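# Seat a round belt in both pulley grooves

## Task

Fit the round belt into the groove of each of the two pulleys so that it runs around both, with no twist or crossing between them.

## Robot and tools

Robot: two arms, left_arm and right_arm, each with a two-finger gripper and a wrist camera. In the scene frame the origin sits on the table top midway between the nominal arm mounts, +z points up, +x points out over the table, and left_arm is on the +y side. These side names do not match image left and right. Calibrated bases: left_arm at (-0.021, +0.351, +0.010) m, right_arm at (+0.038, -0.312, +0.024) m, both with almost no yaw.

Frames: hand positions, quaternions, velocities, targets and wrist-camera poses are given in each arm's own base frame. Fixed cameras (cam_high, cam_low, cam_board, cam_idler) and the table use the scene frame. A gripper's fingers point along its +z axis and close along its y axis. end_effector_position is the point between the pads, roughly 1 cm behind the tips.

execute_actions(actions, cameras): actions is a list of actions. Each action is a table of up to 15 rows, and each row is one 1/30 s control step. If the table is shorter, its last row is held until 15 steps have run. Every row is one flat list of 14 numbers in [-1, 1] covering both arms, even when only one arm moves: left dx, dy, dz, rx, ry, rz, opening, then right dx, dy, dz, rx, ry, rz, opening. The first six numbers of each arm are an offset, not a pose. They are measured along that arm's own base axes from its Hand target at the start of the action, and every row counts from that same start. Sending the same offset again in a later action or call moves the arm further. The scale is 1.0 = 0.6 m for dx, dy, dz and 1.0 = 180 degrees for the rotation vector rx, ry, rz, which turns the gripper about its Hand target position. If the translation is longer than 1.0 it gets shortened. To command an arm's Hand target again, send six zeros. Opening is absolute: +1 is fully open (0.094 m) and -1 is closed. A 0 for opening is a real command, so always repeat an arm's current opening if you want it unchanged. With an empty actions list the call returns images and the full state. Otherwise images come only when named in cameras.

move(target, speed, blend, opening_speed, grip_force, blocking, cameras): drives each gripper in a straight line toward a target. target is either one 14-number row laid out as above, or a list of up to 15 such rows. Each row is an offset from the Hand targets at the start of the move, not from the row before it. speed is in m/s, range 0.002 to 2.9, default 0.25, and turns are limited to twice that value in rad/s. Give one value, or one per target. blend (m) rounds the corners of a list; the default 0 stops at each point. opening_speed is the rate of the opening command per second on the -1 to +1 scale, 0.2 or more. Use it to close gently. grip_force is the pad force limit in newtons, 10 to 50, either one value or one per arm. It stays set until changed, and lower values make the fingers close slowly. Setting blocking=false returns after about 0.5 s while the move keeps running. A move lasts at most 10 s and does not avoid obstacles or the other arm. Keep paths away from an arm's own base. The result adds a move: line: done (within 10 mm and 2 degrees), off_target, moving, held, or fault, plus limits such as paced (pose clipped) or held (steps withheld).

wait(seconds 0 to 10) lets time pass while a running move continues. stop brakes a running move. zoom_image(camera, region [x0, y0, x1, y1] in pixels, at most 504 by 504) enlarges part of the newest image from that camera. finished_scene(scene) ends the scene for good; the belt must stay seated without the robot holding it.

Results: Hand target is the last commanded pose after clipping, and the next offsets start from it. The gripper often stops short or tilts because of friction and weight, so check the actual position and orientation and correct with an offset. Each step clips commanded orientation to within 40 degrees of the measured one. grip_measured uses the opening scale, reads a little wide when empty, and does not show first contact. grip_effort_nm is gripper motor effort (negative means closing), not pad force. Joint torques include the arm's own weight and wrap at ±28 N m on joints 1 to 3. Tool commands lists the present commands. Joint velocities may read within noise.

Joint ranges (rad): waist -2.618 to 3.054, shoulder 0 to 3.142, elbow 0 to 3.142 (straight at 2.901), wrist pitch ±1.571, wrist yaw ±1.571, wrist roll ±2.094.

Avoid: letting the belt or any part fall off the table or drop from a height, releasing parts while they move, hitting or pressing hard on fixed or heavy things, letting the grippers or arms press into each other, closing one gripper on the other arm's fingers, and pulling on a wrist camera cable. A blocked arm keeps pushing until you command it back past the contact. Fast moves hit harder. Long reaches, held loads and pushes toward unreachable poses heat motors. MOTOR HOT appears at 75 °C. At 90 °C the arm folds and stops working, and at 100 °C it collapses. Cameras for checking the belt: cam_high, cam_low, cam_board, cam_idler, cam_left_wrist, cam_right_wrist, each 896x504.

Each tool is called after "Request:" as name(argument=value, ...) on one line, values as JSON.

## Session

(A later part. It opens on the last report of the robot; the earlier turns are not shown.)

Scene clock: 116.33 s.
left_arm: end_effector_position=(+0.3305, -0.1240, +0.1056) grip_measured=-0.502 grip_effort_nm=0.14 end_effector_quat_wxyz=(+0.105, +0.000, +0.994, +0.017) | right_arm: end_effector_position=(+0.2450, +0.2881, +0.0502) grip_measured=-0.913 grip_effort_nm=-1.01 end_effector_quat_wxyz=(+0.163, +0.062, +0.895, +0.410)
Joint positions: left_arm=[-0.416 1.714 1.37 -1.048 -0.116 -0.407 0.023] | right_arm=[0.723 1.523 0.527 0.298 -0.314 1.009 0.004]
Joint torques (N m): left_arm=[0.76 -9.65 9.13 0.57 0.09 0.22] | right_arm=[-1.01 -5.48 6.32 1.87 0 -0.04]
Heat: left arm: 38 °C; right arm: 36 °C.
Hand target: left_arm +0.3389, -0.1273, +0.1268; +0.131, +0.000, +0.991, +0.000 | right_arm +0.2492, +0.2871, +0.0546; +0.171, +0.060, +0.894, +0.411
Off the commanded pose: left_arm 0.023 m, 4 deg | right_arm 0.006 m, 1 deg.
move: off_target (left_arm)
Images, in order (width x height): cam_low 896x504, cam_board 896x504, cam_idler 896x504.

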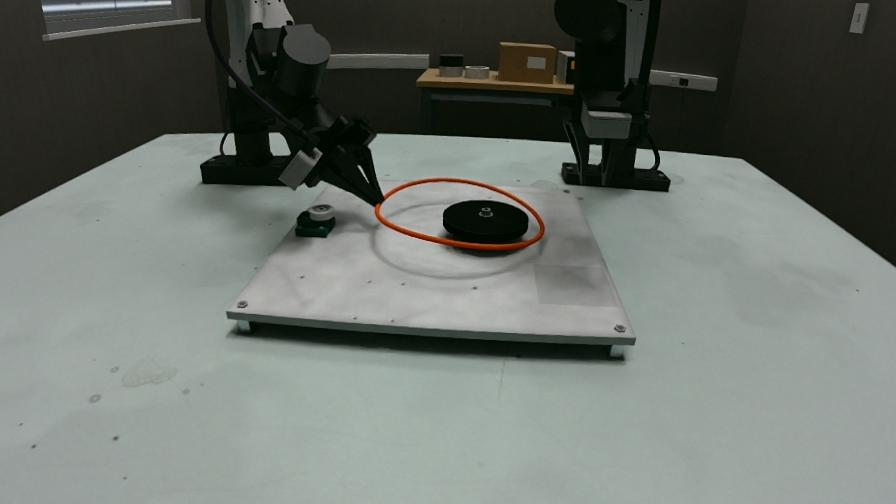

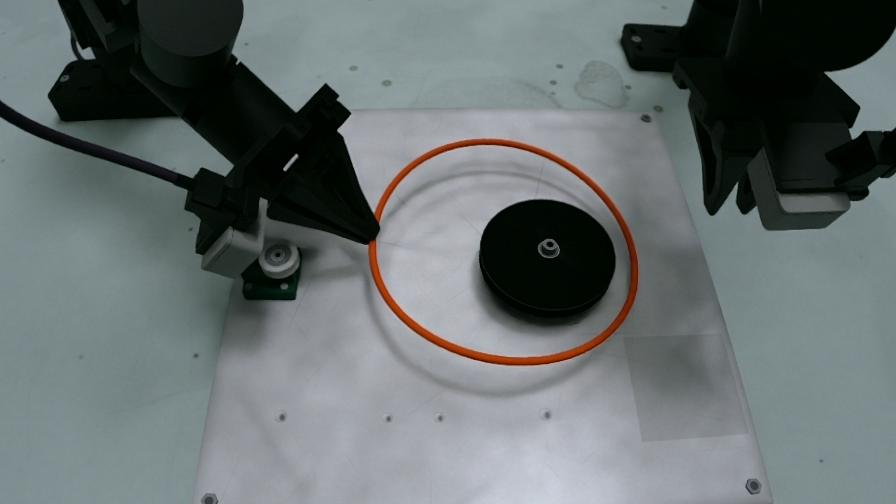

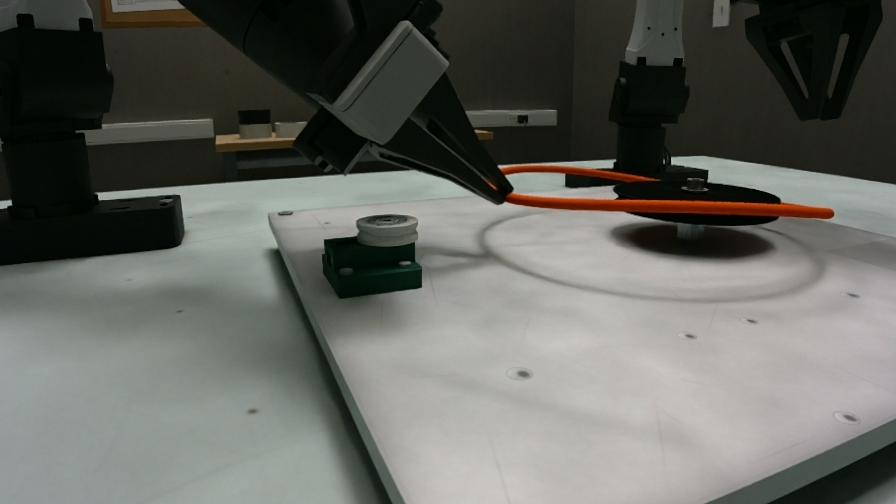

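Request:
move(target=[0,0,0,0,0,0,-0.5,0.0,-0.045,0.0,0,0,0,-0.93], speed=0.04, cameras=["cam_low","cam_board","cam_idler","cam_left_wrist"])

Request:
zoom_image(camera="cam_idler", region=[560, 140, 840, 280])

Request:
zoom_image(camera="cam_low", region=[360, 160, 580, 300])

Scene clock: 118.43 s.
left_arm: end_effector_position=(+0.3305, -0.1240, +0.1056) grip_measured=-0.502 grip_effort_nm=0.14 end_effector_quat_wxyz=(+0.105, +0.000, +0.994, +0.017) | right_arm: end_effector_position=(+0.2518, +0.2622, +0.0518) grip_measured=-0.913 grip_effort_nm=-1.01 end_effector_quat_wxyz=(+0.170, +0.066, +0.895, +0.407)
Joint positions: left_arm=[-0.416 1.714 1.37 -1.048 -0.116 -0.407 0.023] | right_arm=[0.634 1.466 0.489 0.264 -0.364 0.949 0.004]
Joint torques (N m): left_arm=[0.77 -9.65 9.13 0.57 0.09 0.22] | right_arm=[-0.91 -6.16 4.83 1.8 -0.2 -0.04]
Heat: left arm: 38 °C; right arm: 36 °C.
Hand target: left_arm +0.3389, -0.1273, +0.1268; +0.131, +0.000, +0.991, +0.000 | right_arm +0.2493, +0.2601, +0.0547; +0.171, +0.060, +0.893, +0.411
Off the commanded pose: left_arm 0.023 m, 4 deg | right_arm 0.004 m, 1 deg.
move: off_target (left_arm)
camera_calibration:
cam_left_wrist: T_world_to_cam=[[0.00421968, -0.999278, -0.0377655, -0.122385], [-0.977929, -0.0120128, 0.208591, 0.340723], [-0.208894, 0.0360518, -0.977273, 0.263112], [0, 0, 0, 1]] pos_world=[0.388682, -0.127689, 0.181438]
Images, in order (width x height): cam_low 896x504, cam_board 896x504, cam_idler 896x504, cam_left_wrist 896x504.

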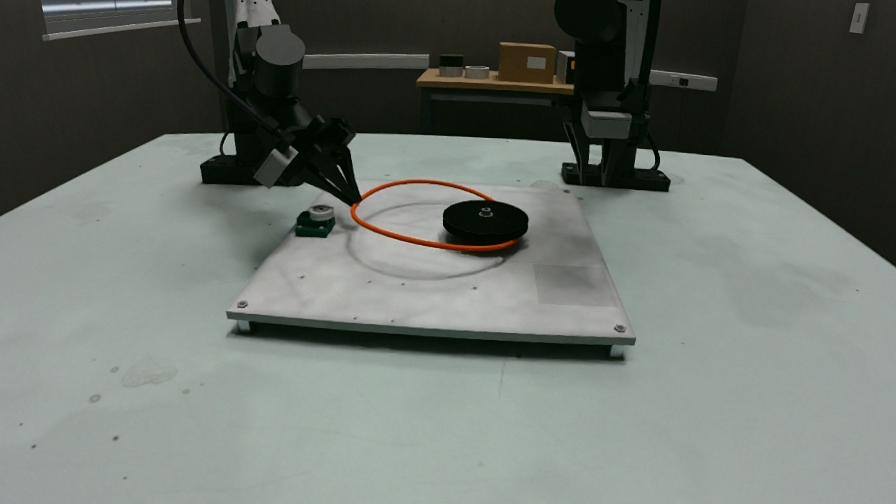

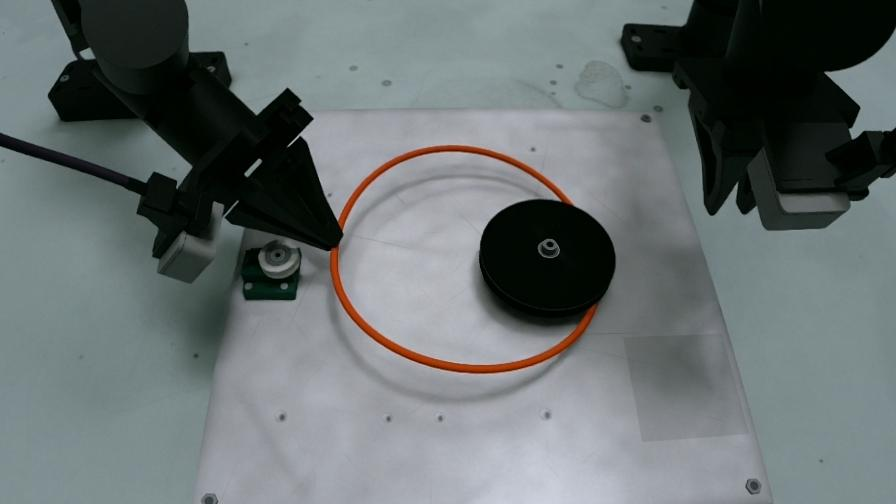

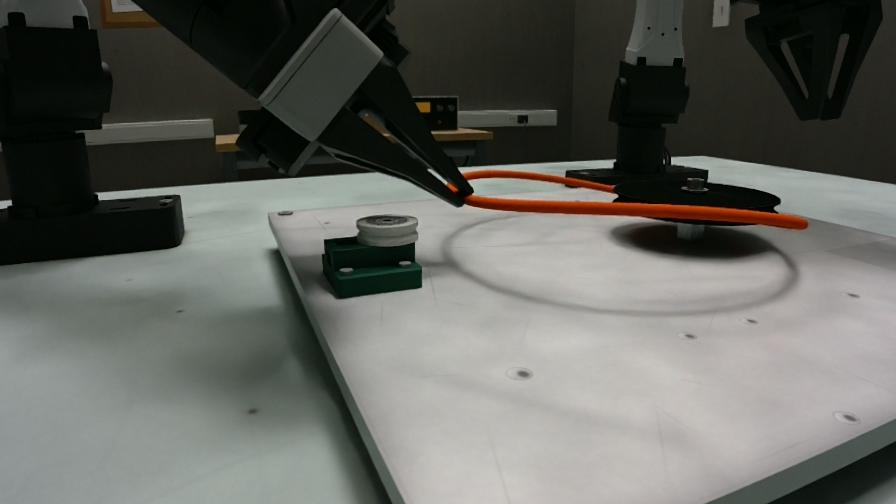

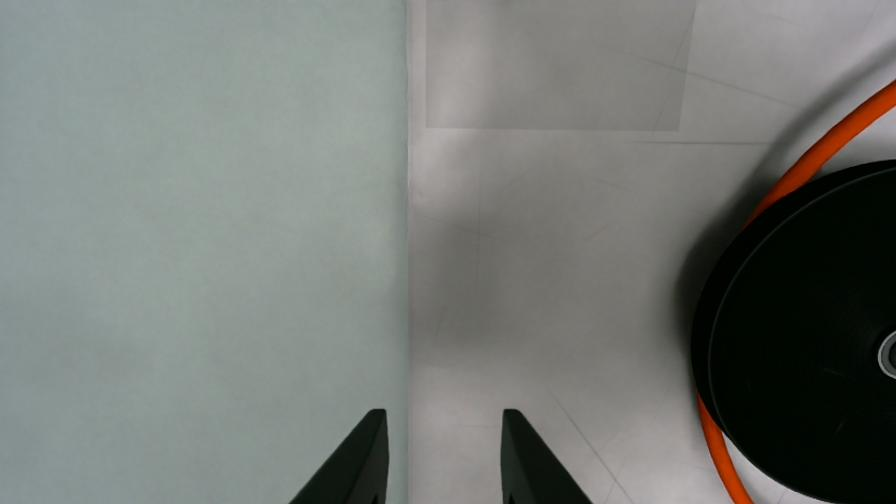

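Scaled by 1.800 from the camera's 896x504 image, which has a finer 1280x720 frame.

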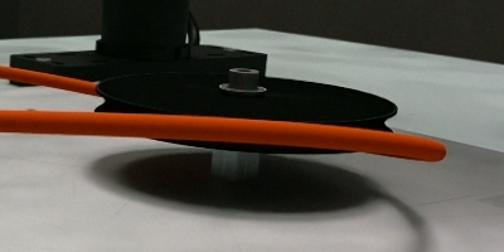

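Scaled by 2.291 from the camera's 896x504 image, which has a finer 1280x720 frame.

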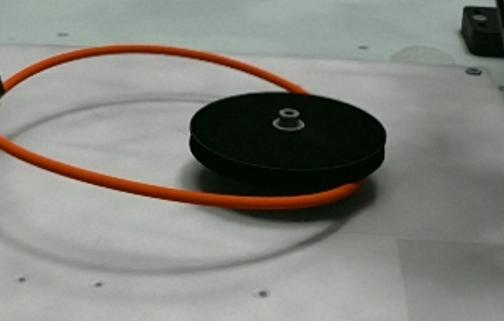

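Request:
move(target=[[0,0,0,0,0,0,-0.5,0.0,0.045,0.0,0,0,0,-0.93],[0,0,0,0,0,0,-0.5,0.0,0.045,0.012,0.018,0,0,-0.93],[0,0,0,0,0,0,-0.5,0.0,0.02,0.008,0.018,0,0,-0.93]], speed=0.04, cameras=["cam_low","cam_board","cam_idler","cam_left_wrist"])

Request:
zoom_image(camera="cam_idler", region=[560, 140, 840, 280])

Request:
zoom_image(camera="cam_low", region=[360, 160, 580, 300])

Scene clock: 122.40 s.
left_arm: end_effector_position=(+0.3305, -0.1240, +0.1056) grip_measured=-0.502 grip_effort_nm=0.14 end_effector_quat_wxyz=(+0.105, +0.000, +0.994, +0.017) | right_arm: end_effector_position=(+0.2492, +0.2724, +0.0525) grip_measured=-0.913 grip_effort_nm=-1.01 end_effector_quat_wxyz=(+0.161, +0.073, +0.887, +0.426)
Joint positions: left_arm=[-0.416 1.714 1.37 -1.048 -0.116 -0.407 0.023] | right_arm=[0.656 1.493 0.482 0.33 -0.376 1.001 0.004]
Joint torques (N m): left_arm=[0.76 -9.65 9.13 0.57 0.09 0.22] | right_arm=[-0.73 -6.09 4.93 2.09 -0.21 -0.05]
Heat: left arm: 39 °C; right arm: 36 °C.
Hand target: left_arm +0.3389, -0.1273, +0.1268; +0.131, +0.000, +0.991, +0.000 | right_arm +0.2493, +0.2722, +0.0594; +0.170, +0.065, +0.882, +0.436
Off the commanded pose: left_arm 0.023 m, 4 deg | right_arm 0.007 m, 2 deg.
move: off_target (left_arm)
camera_calibration:
cam_left_wrist: T_world_to_cam=[[0.00421968, -0.999278, -0.0377655, -0.122385], [-0.977929, -0.0120128, 0.208591, 0.340723], [-0.208894, 0.0360518, -0.977273, 0.263112], [0, 0, 0, 1]] pos_world=[0.388682, -0.127689, 0.181438]
Images, in order (width x height): cam_low 896x504, cam_board 896x504, cam_idler 896x504, cam_left_wrist 896x504.

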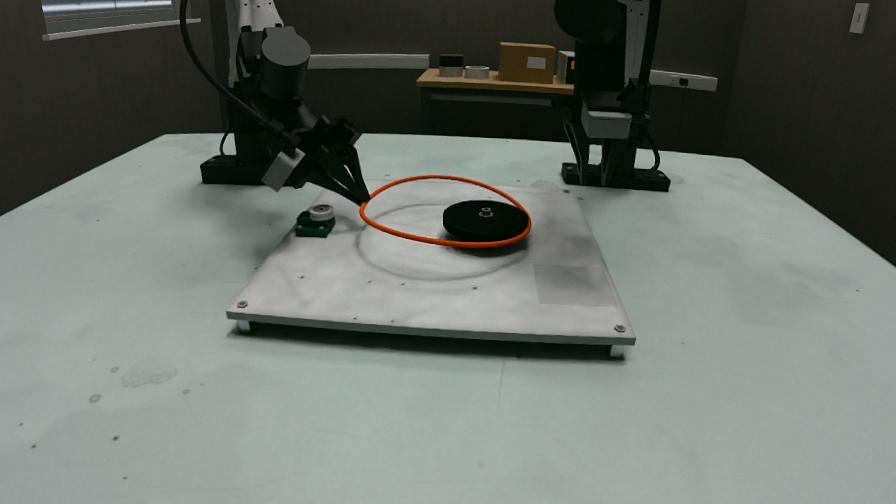

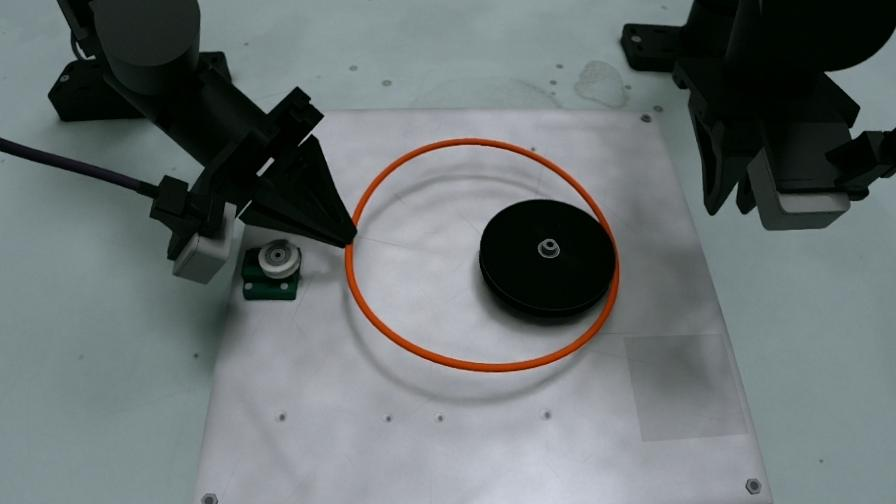

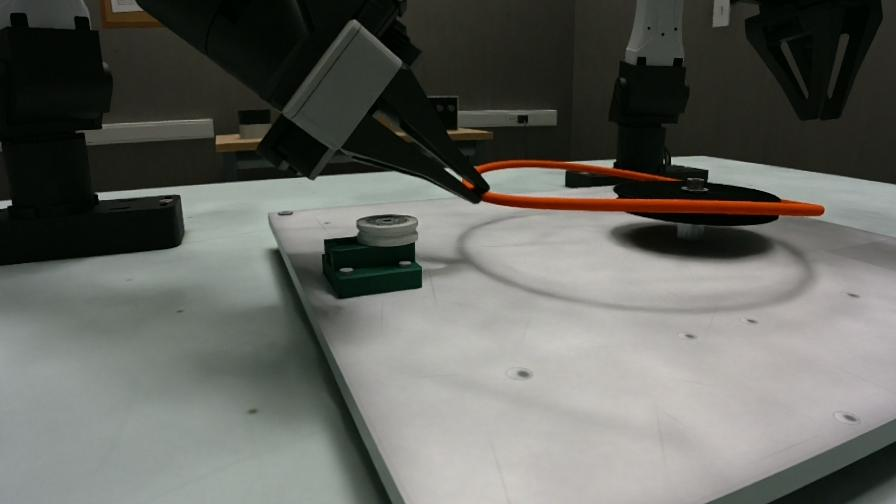

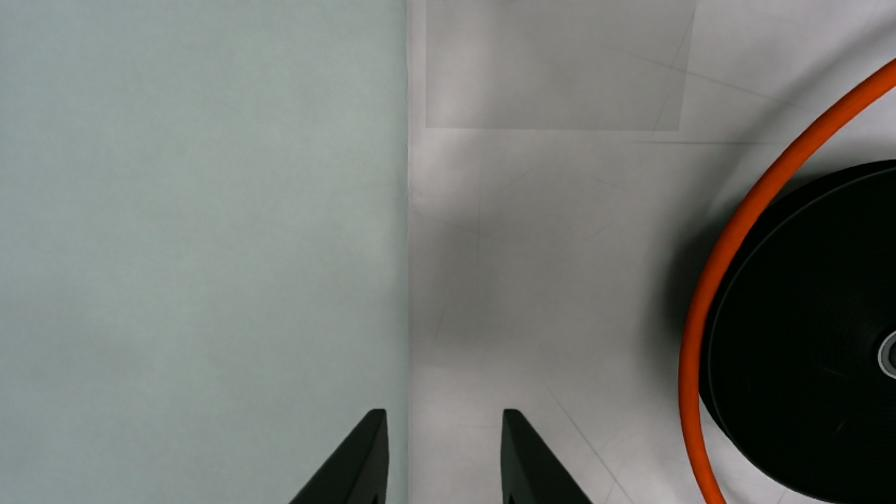

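Scaled by 1.800 from the camera's 896x504 image, which has a finer 1280x720 frame.

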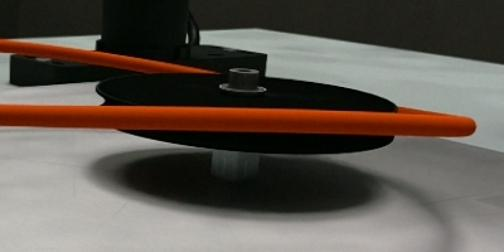

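Scaled by 2.291 from the camera's 896x504 image, which has a finer 1280x720 frame.

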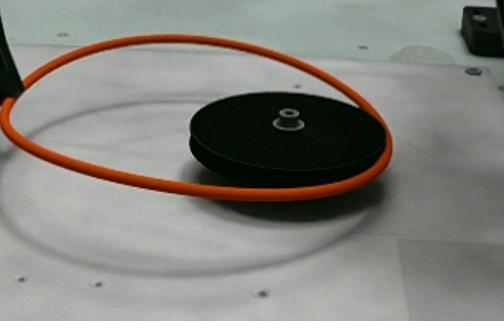

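Request:
move(target=[[0,0,0,0,0,0,-0.5,0.0,0.003,-0.007,-0.005,0,0,-0.93],[0,0,0,0,0,0,-0.5,0.0,-0.03,-0.007,-0.005,0,0,-0.93]], speed=0.04, cameras=["cam_low","cam_board","cam_idler","cam_left_wrist"])

Request:
zoom_image(camera="cam_idler", region=[560, 140, 840, 280])

Request:
zoom_image(camera="cam_low", region=[360, 160, 580, 300])

Scene clock: 124.97 s.
left_arm: end_effector_position=(+0.3305, -0.1240, +0.1056) grip_measured=-0.502 grip_effort_nm=0.14 end_effector_quat_wxyz=(+0.105, +0.000, +0.994, +0.017) | right_arm: end_effector_position=(+0.2518, +0.2565, +0.0529) grip_measured=-0.913 grip_effort_nm=-1.01 end_effector_quat_wxyz=(+0.168, +0.069, +0.886, +0.426)
Joint positions: left_arm=[-0.416 1.714 1.37 -1.048 -0.116 -0.407 0.023] | right_arm=[0.598 1.459 0.452 0.32 -0.415 0.952 0.004]
Joint torques (N m): left_arm=[0.76 -9.65 9.13 0.57 0.1 0.22] | right_arm=[-0.75 -5.79 4.85 1.85 -0.22 -0.09]
Heat: left arm: 39 °C; right arm: 36 °C.
Hand target: left_arm +0.3389, -0.1273, +0.1268; +0.131, +0.000, +0.991, +0.000 | right_arm +0.2493, +0.2542, +0.0551; +0.170, +0.064, +0.885, +0.429
Off the commanded pose: left_arm 0.023 m, 4 deg | right_arm 0.004 m, 1 deg.
move: off_target (left_arm)
camera_calibration:
cam_left_wrist: T_world_to_cam=[[0.00421968, -0.999278, -0.0377655, -0.122385], [-0.977929, -0.0120128, 0.208591, 0.340723], [-0.208894, 0.0360518, -0.977273, 0.263112], [0, 0, 0, 1]] pos_world=[0.388682, -0.127689, 0.181438]
Images, in order (width x height): cam_low 896x504, cam_board 896x504, cam_idler 896x504, cam_left_wrist 896x504.

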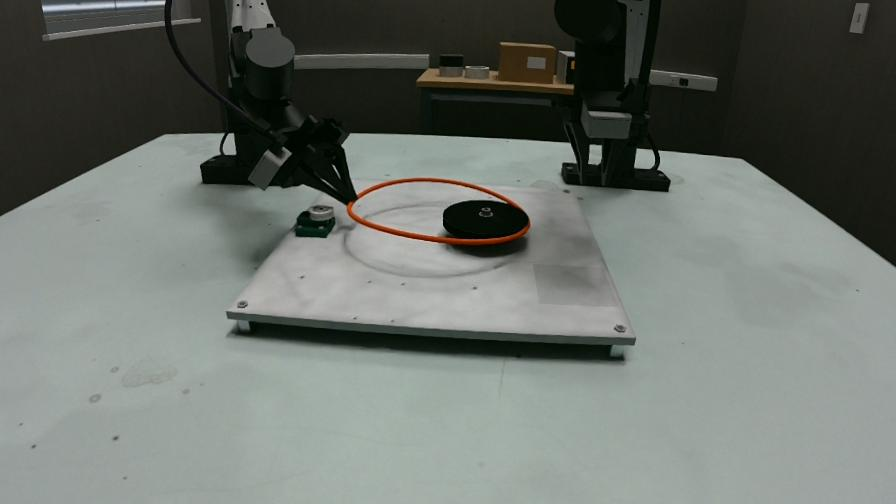

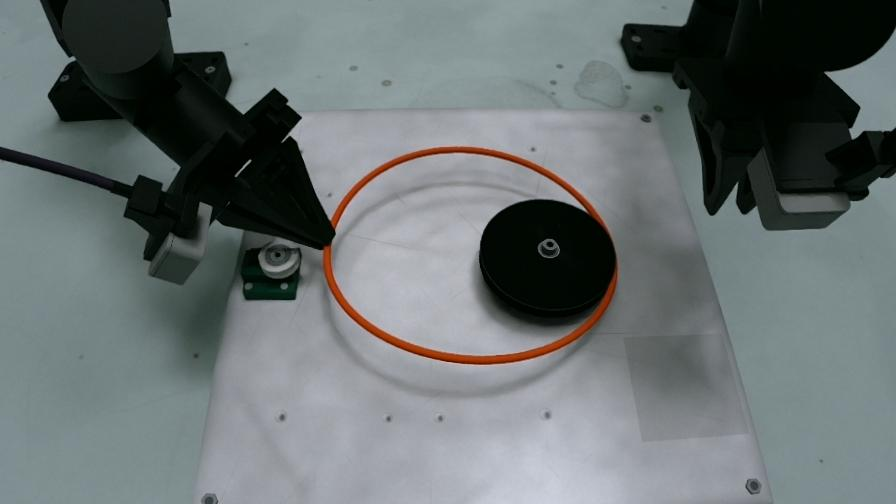

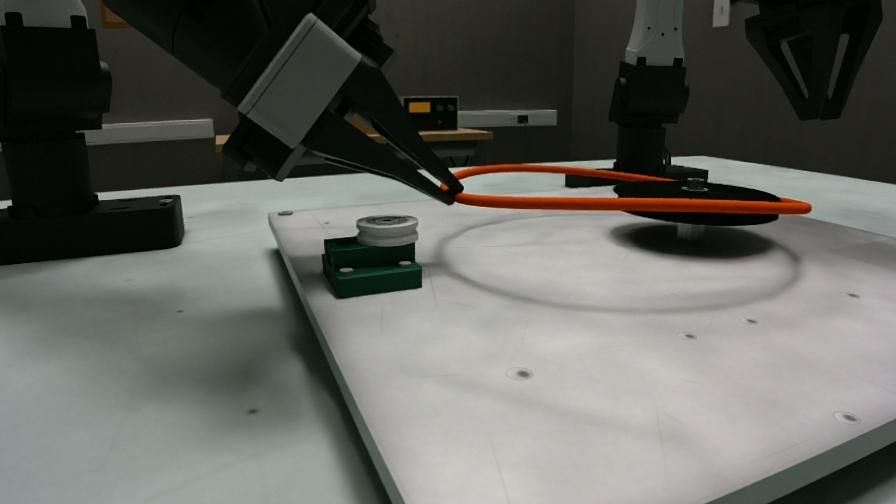

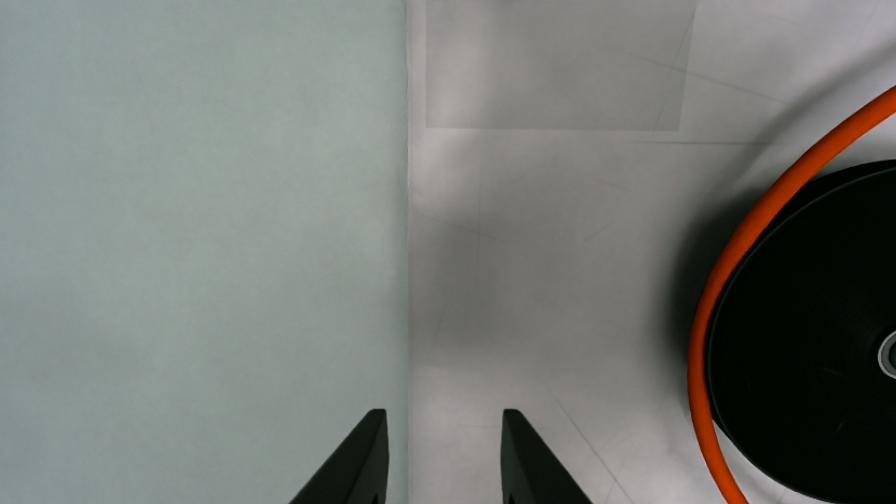

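Scaled by 1.800 from the camera's 896x504 image, which has a finer 1280x720 frame.

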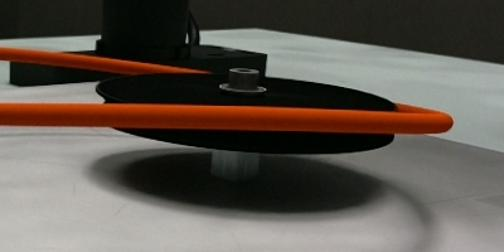

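Scaled by 2.291 from the camera's 896x504 image, which has a finer 1280x720 frame.

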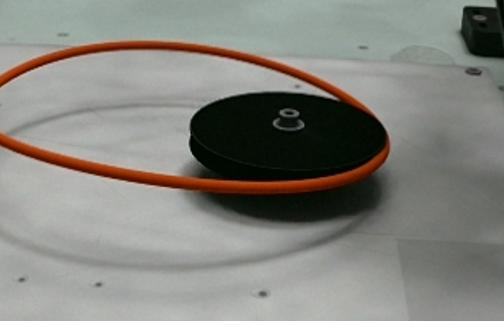

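Request:
move(target=[0,0,0,0,0,0,-0.5,0.02,-0.055,0.012,0,0,0,-0.93], speed=0.04, cameras=["cam_low","cam_board","cam_idler","cam_right_wrist"])

Request:
zoom_image(camera="cam_idler", region=[340, 140, 840, 280])

Request:
zoom_image(camera="cam_low", region=[300, 160, 580, 300])

Scene clock: 127.87 s.
left_arm: end_effector_position=(+0.3305, -0.1240, +0.1056) grip_measured=-0.502 grip_effort_nm=0.14 end_effector_quat_wxyz=(+0.105, +0.000, +0.994, +0.017) | right_arm: end_effector_position=(+0.2602, +0.2230, +0.0573) grip_measured=-0.913 grip_effort_nm=-1.01 end_effector_quat_wxyz=(+0.163, +0.068, +0.887, +0.426)
Joint positions: left_arm=[-0.416 1.714 1.37 -1.048 -0.116 -0.407 0.023] | right_arm=[0.445 1.403 0.452 0.203 -0.538 0.837 0.004]
Joint torques (N m): left_arm=[0.76 -9.66 9.13 0.57 0.09 0.22] | right_arm=[-1.1 -5.5 5.67 1.71 -0.28 -0.08]
Heat: left arm: 39 °C; right arm: 36 °C.
Hand target: left_arm +0.3389, -0.1273, +0.1268; +0.131, +0.000, +0.991, +0.000 | right_arm +0.2613, +0.2212, +0.0623; +0.170, +0.064, +0.885, +0.429
Off the commanded pose: left_arm 0.023 m, 4 deg | right_arm 0.005 m, 1 deg.
move: off_target (left_arm)
camera_calibration:
cam_right_wrist: T_world_to_cam=[[0.0183996, -0.630275, -0.776154, 0.182243], [-0.996848, -0.0714822, 0.0344157, 0.312162], [-0.0771725, 0.773074, -0.629604, -0.0252948], [0, 0, 0, 1]] pos_world=[0.305873, 0.156732, 0.11478]
Images, in order (width x height): cam_low 896x504, cam_board 896x504, cam_idler 896x504, cam_right_wrist 896x504.

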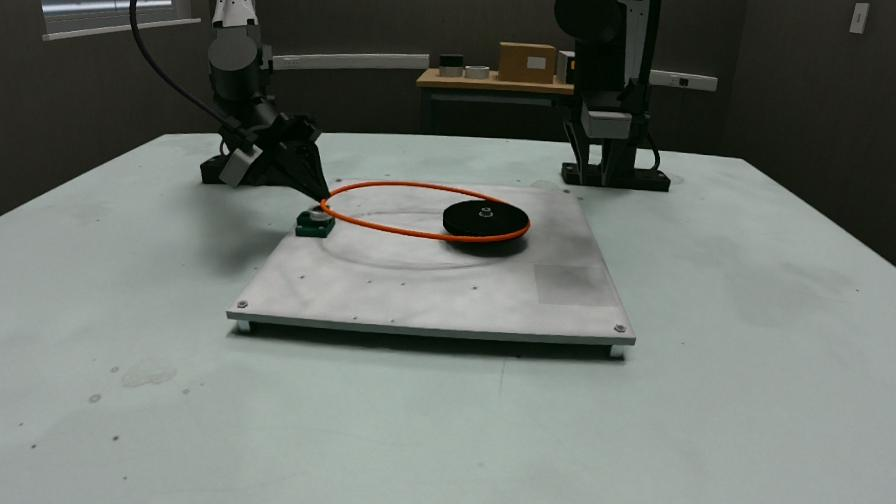

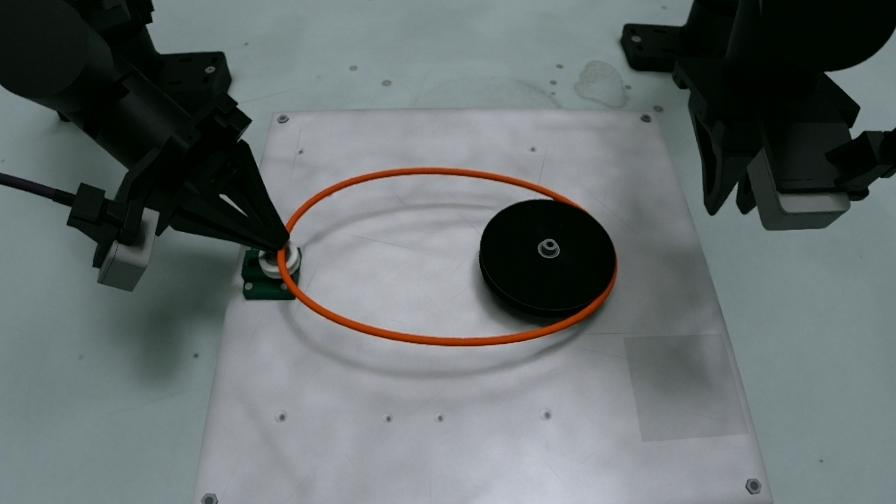

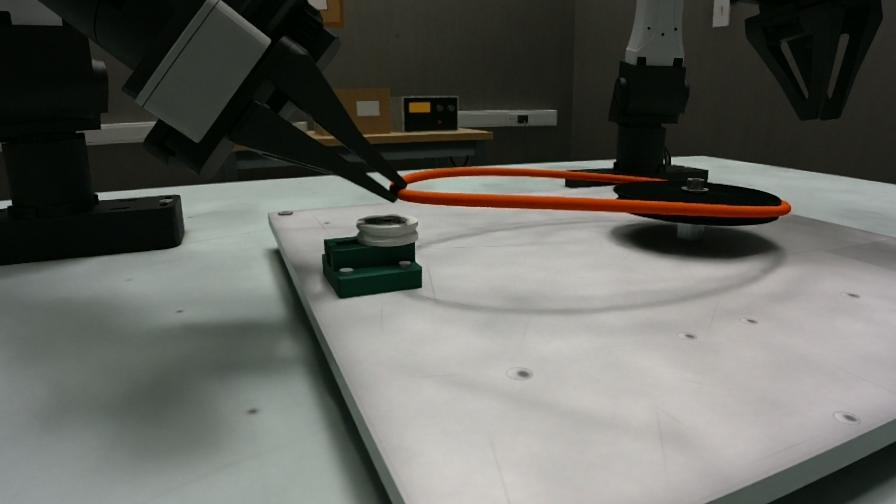

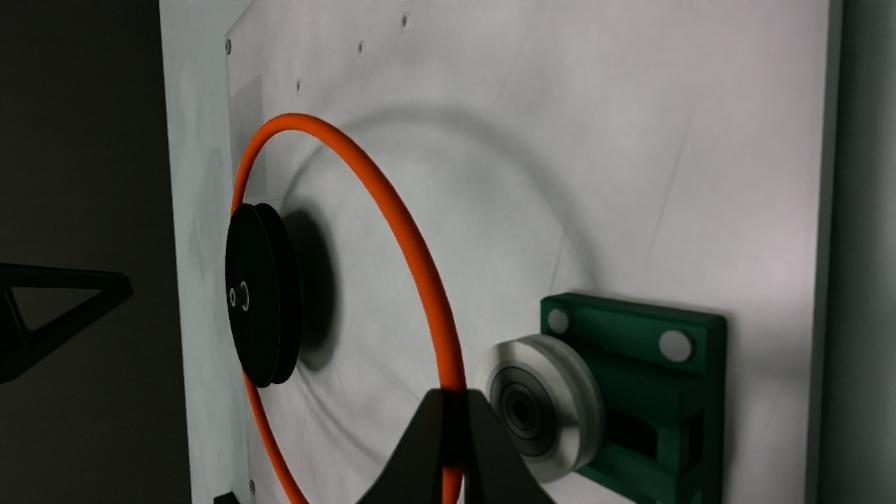

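Scaled by 1.008 from the camera's 896x504 image, which has a finer 1280x720 frame.

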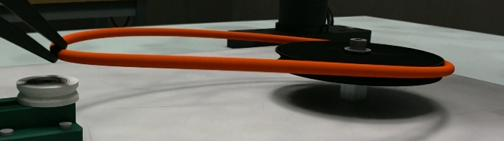

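Scaled by 1.800 from the camera's 896x504 image, which has a finer 1280x720 frame.

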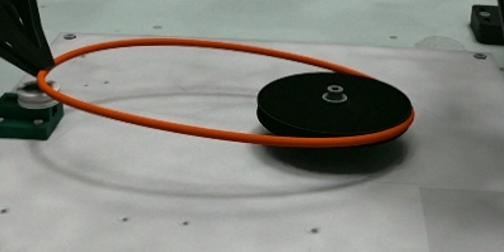

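Request:
move(target=[0,0,0,0,0,0,-0.5,0.012,-0.048,0.0,0,0,0,-0.93], speed=0.04, cameras=["cam_low","cam_board","cam_idler","cam_right_wrist"])

Request:
zoom_image(camera="cam_idler", region=[560, 140, 840, 280])

Request:
zoom_image(camera="cam_idler", region=[310, 140, 560, 280])

Scene clock: 129.97 s.
left_arm: end_effector_position=(+0.3305, -0.1240, +0.1056) grip_measured=-0.502 grip_effort_nm=0.14 end_effector_quat_wxyz=(+0.105, +0.000, +0.994, +0.017) | right_arm: end_effector_position=(+0.2622, +0.1991, +0.0581) grip_measured=-0.914 grip_effort_nm=-1.01 end_effector_quat_wxyz=(+0.154, +0.059, +0.885, +0.436)
Joint positions: left_arm=[-0.416 1.714 1.37 -1.048 -0.116 -0.407 0.023] | right_arm=[0.32 1.388 0.452 0.125 -0.659 0.725 0.004]
Joint torques (N m): left_arm=[0.77 -9.66 9.13 0.57 0.1 0.22] | right_arm=[-2.04 -5.42 6.23 1.56 -0.05 -0.11]
Heat: left arm: 39 °C; right arm: 36 °C.
Hand target: left_arm +0.3389, -0.1273, +0.1268; +0.131, +0.000, +0.991, +0.000 | right_arm +0.2685, +0.1923, +0.0624; +0.170, +0.064, +0.885, +0.429
Off the commanded pose: left_arm 0.023 m, 4 deg | right_arm 0.010 m, 2 deg.
move: off_target (left_arm)
camera_calibration:
cam_right_wrist: T_world_to_cam=[[0.0296997, -0.615961, -0.787216, 0.162599], [-0.994473, -0.0975516, 0.0388107, 0.316734], [-0.1007, 0.781713, -0.615454, -0.00250658], [0, 0, 0, 1]] pos_world=[0.309902, 0.133012, 0.114165]
Images, in order (width x height): cam_low 896x504, cam_board 896x504, cam_idler 896x504, cam_right_wrist 896x504.

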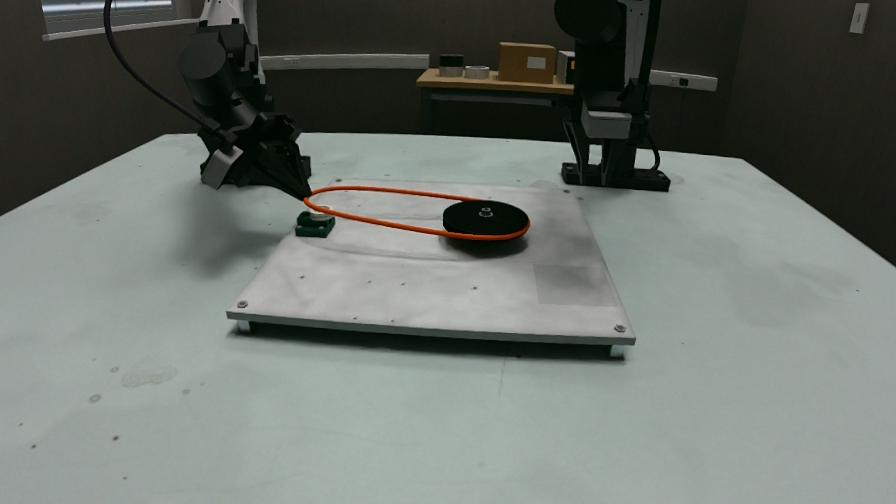

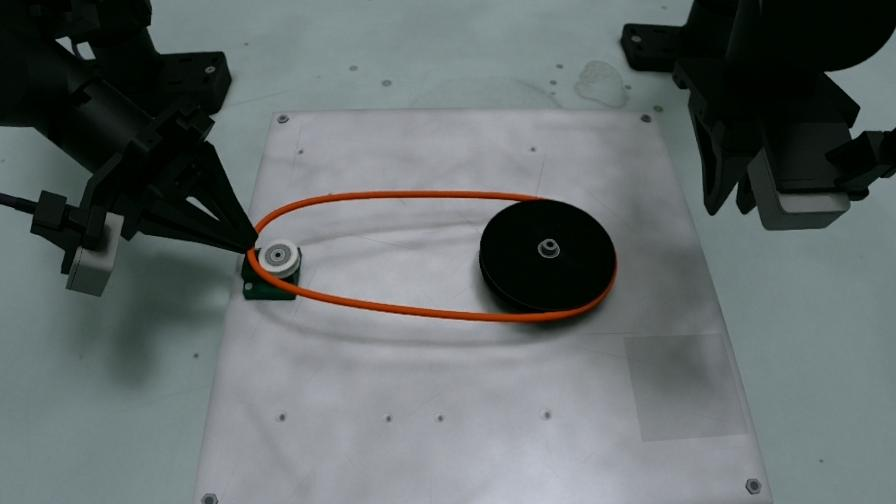

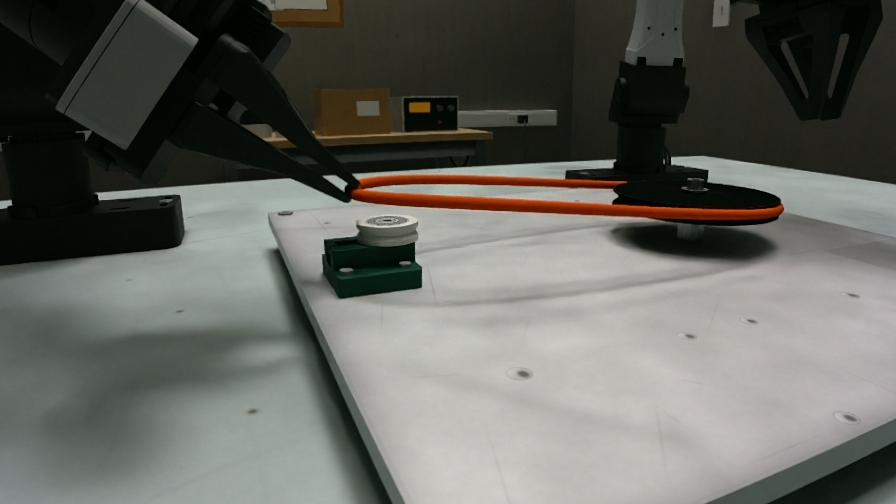

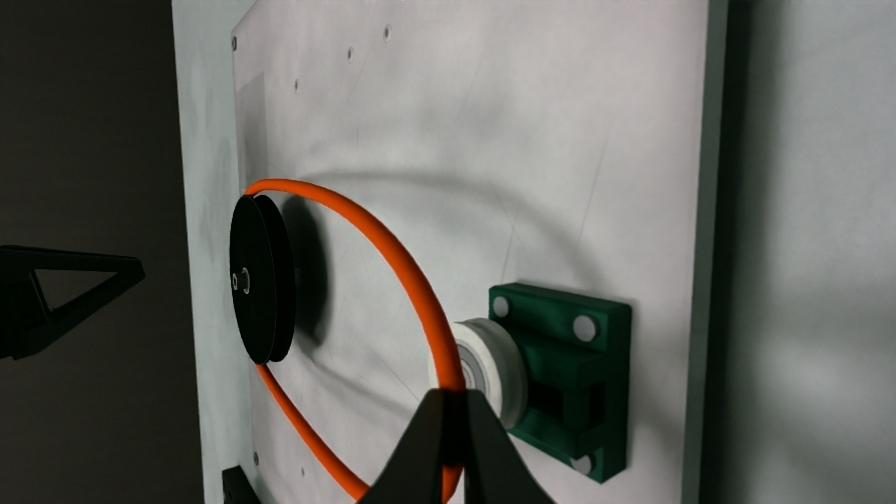

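Scaled by 1.800 from the camera's 896x504 image, which has a finer 1280x720 frame.

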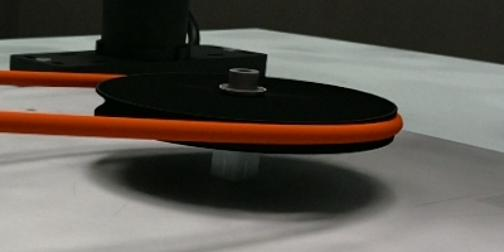

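Scaled by 2.016 from the camera's 896x504 image, which has a finer 1280x720 frame.

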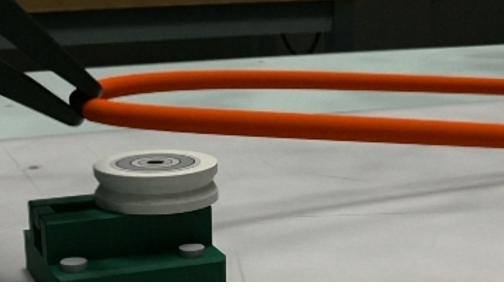

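Request:
move(target=[[0,0,0,0,0,0,-0.5,0.003,-0.024,0.0,0,0,0,-0.93],[0,0,0,0,0,0,-0.5,0.003,-0.024,-0.02,0,0,0,-0.93]], speed=0.04, cameras=["cam_low","cam_board","cam_idler","cam_right_wrist"])

Request:
zoom_image(camera="cam_idler", region=[560, 140, 840, 280])

Request:
zoom_image(camera="cam_idler", region=[310, 140, 560, 280])

Scene clock: 132.43 s.
left_arm: end_effector_position=(+0.3305, -0.1240, +0.1056) grip_measured=-0.502 grip_effort_nm=0.14 end_effector_quat_wxyz=(+0.105, +0.000, +0.994, +0.017) | right_arm: end_effector_position=(+0.2632, +0.1925, +0.0620) grip_measured=-0.915 grip_effort_nm=-1.01 end_effector_quat_wxyz=(+0.155, +0.042, +0.877, +0.453)
Joint positions: left_arm=[-0.416 1.714 1.37 -1.048 -0.116 -0.407 0.023] | right_arm=[0.264 1.395 0.452 0.121 -0.739 0.662 0.004]
Joint torques (N m): left_arm=[0.77 -9.65 9.13 0.57 0.1 0.22] | right_arm=[-3.04 -2.99 4.44 1.73 0.26 -0.09]
Heat: left arm: 39 °C; right arm: 36 °C.
Hand target: left_arm +0.3389, -0.1273, +0.1268; +0.131, +0.000, +0.991, +0.000 | right_arm +0.2703, +0.1780, +0.0503; +0.170, +0.064, +0.885, +0.429
Off the commanded pose: left_arm 0.023 m, 4 deg | right_arm 0.020 m, 4 deg.
move: off_target (left_arm, right_arm)
camera_calibration:
cam_right_wrist: T_world_to_cam=[[0.0661793, -0.588496, -0.805787, 0.147739], [-0.991124, -0.132087, 0.0150673, 0.324138], [-0.115301, 0.797637, -0.592014, 0.00437516], [0, 0, 0, 1]] pos_world=[0.311988, 0.126268, 0.116752]
Images, in order (width x height): cam_low 896x504, cam_board 896x504, cam_idler 896x504, cam_right_wrist 896x504.

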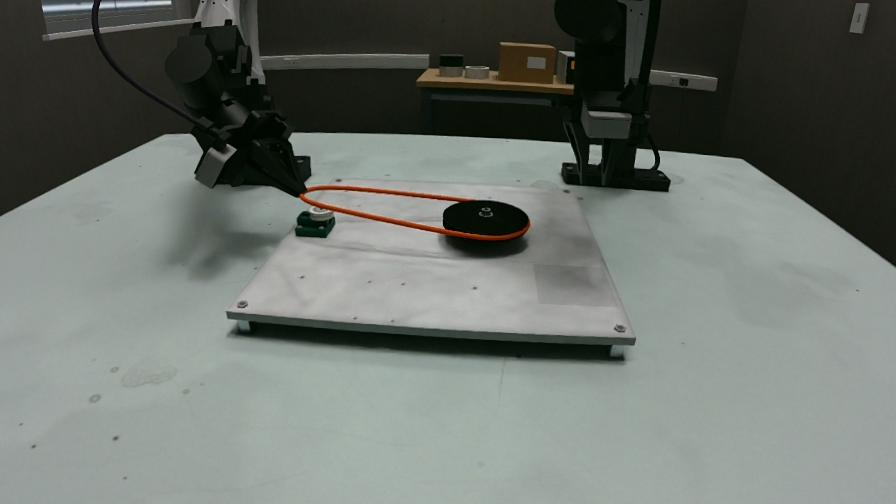

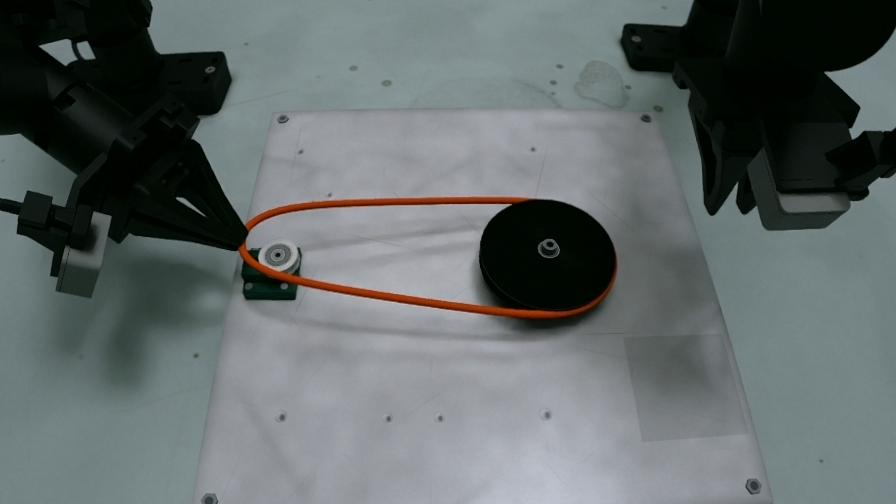

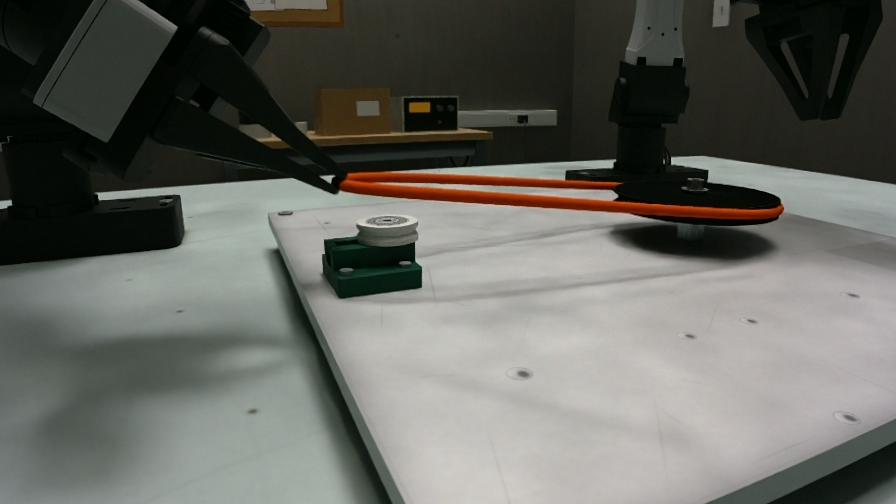

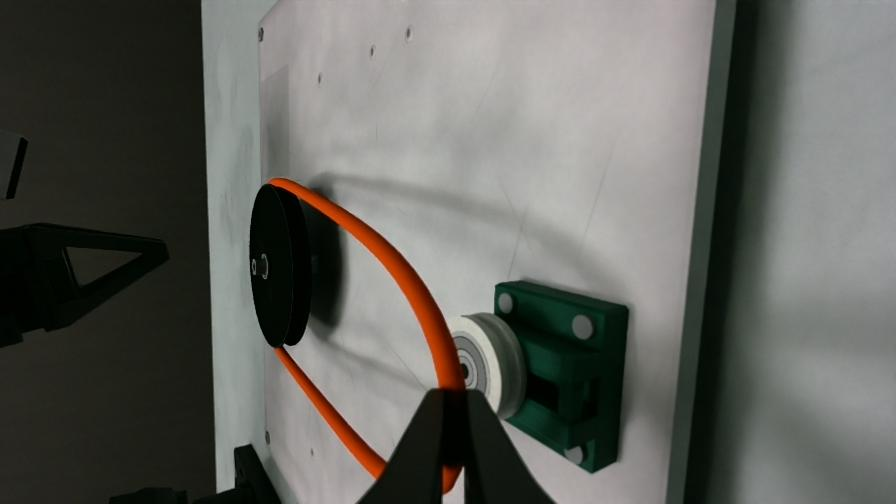

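Scaled by 1.800 from the camera's 896x504 image, which has a finer 1280x720 frame.

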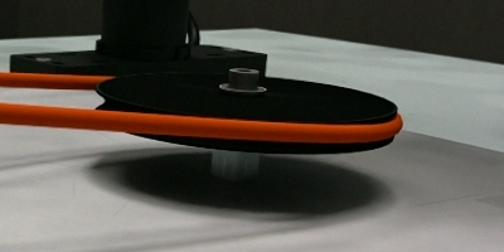

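Scaled by 2.016 from the camera's 896x504 image, which has a finer 1280x720 frame.

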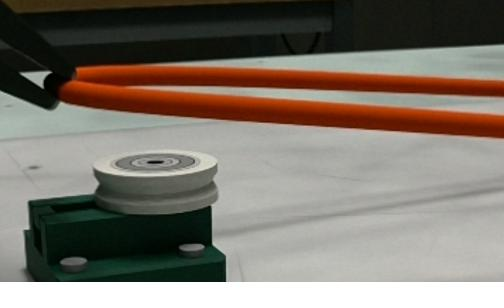

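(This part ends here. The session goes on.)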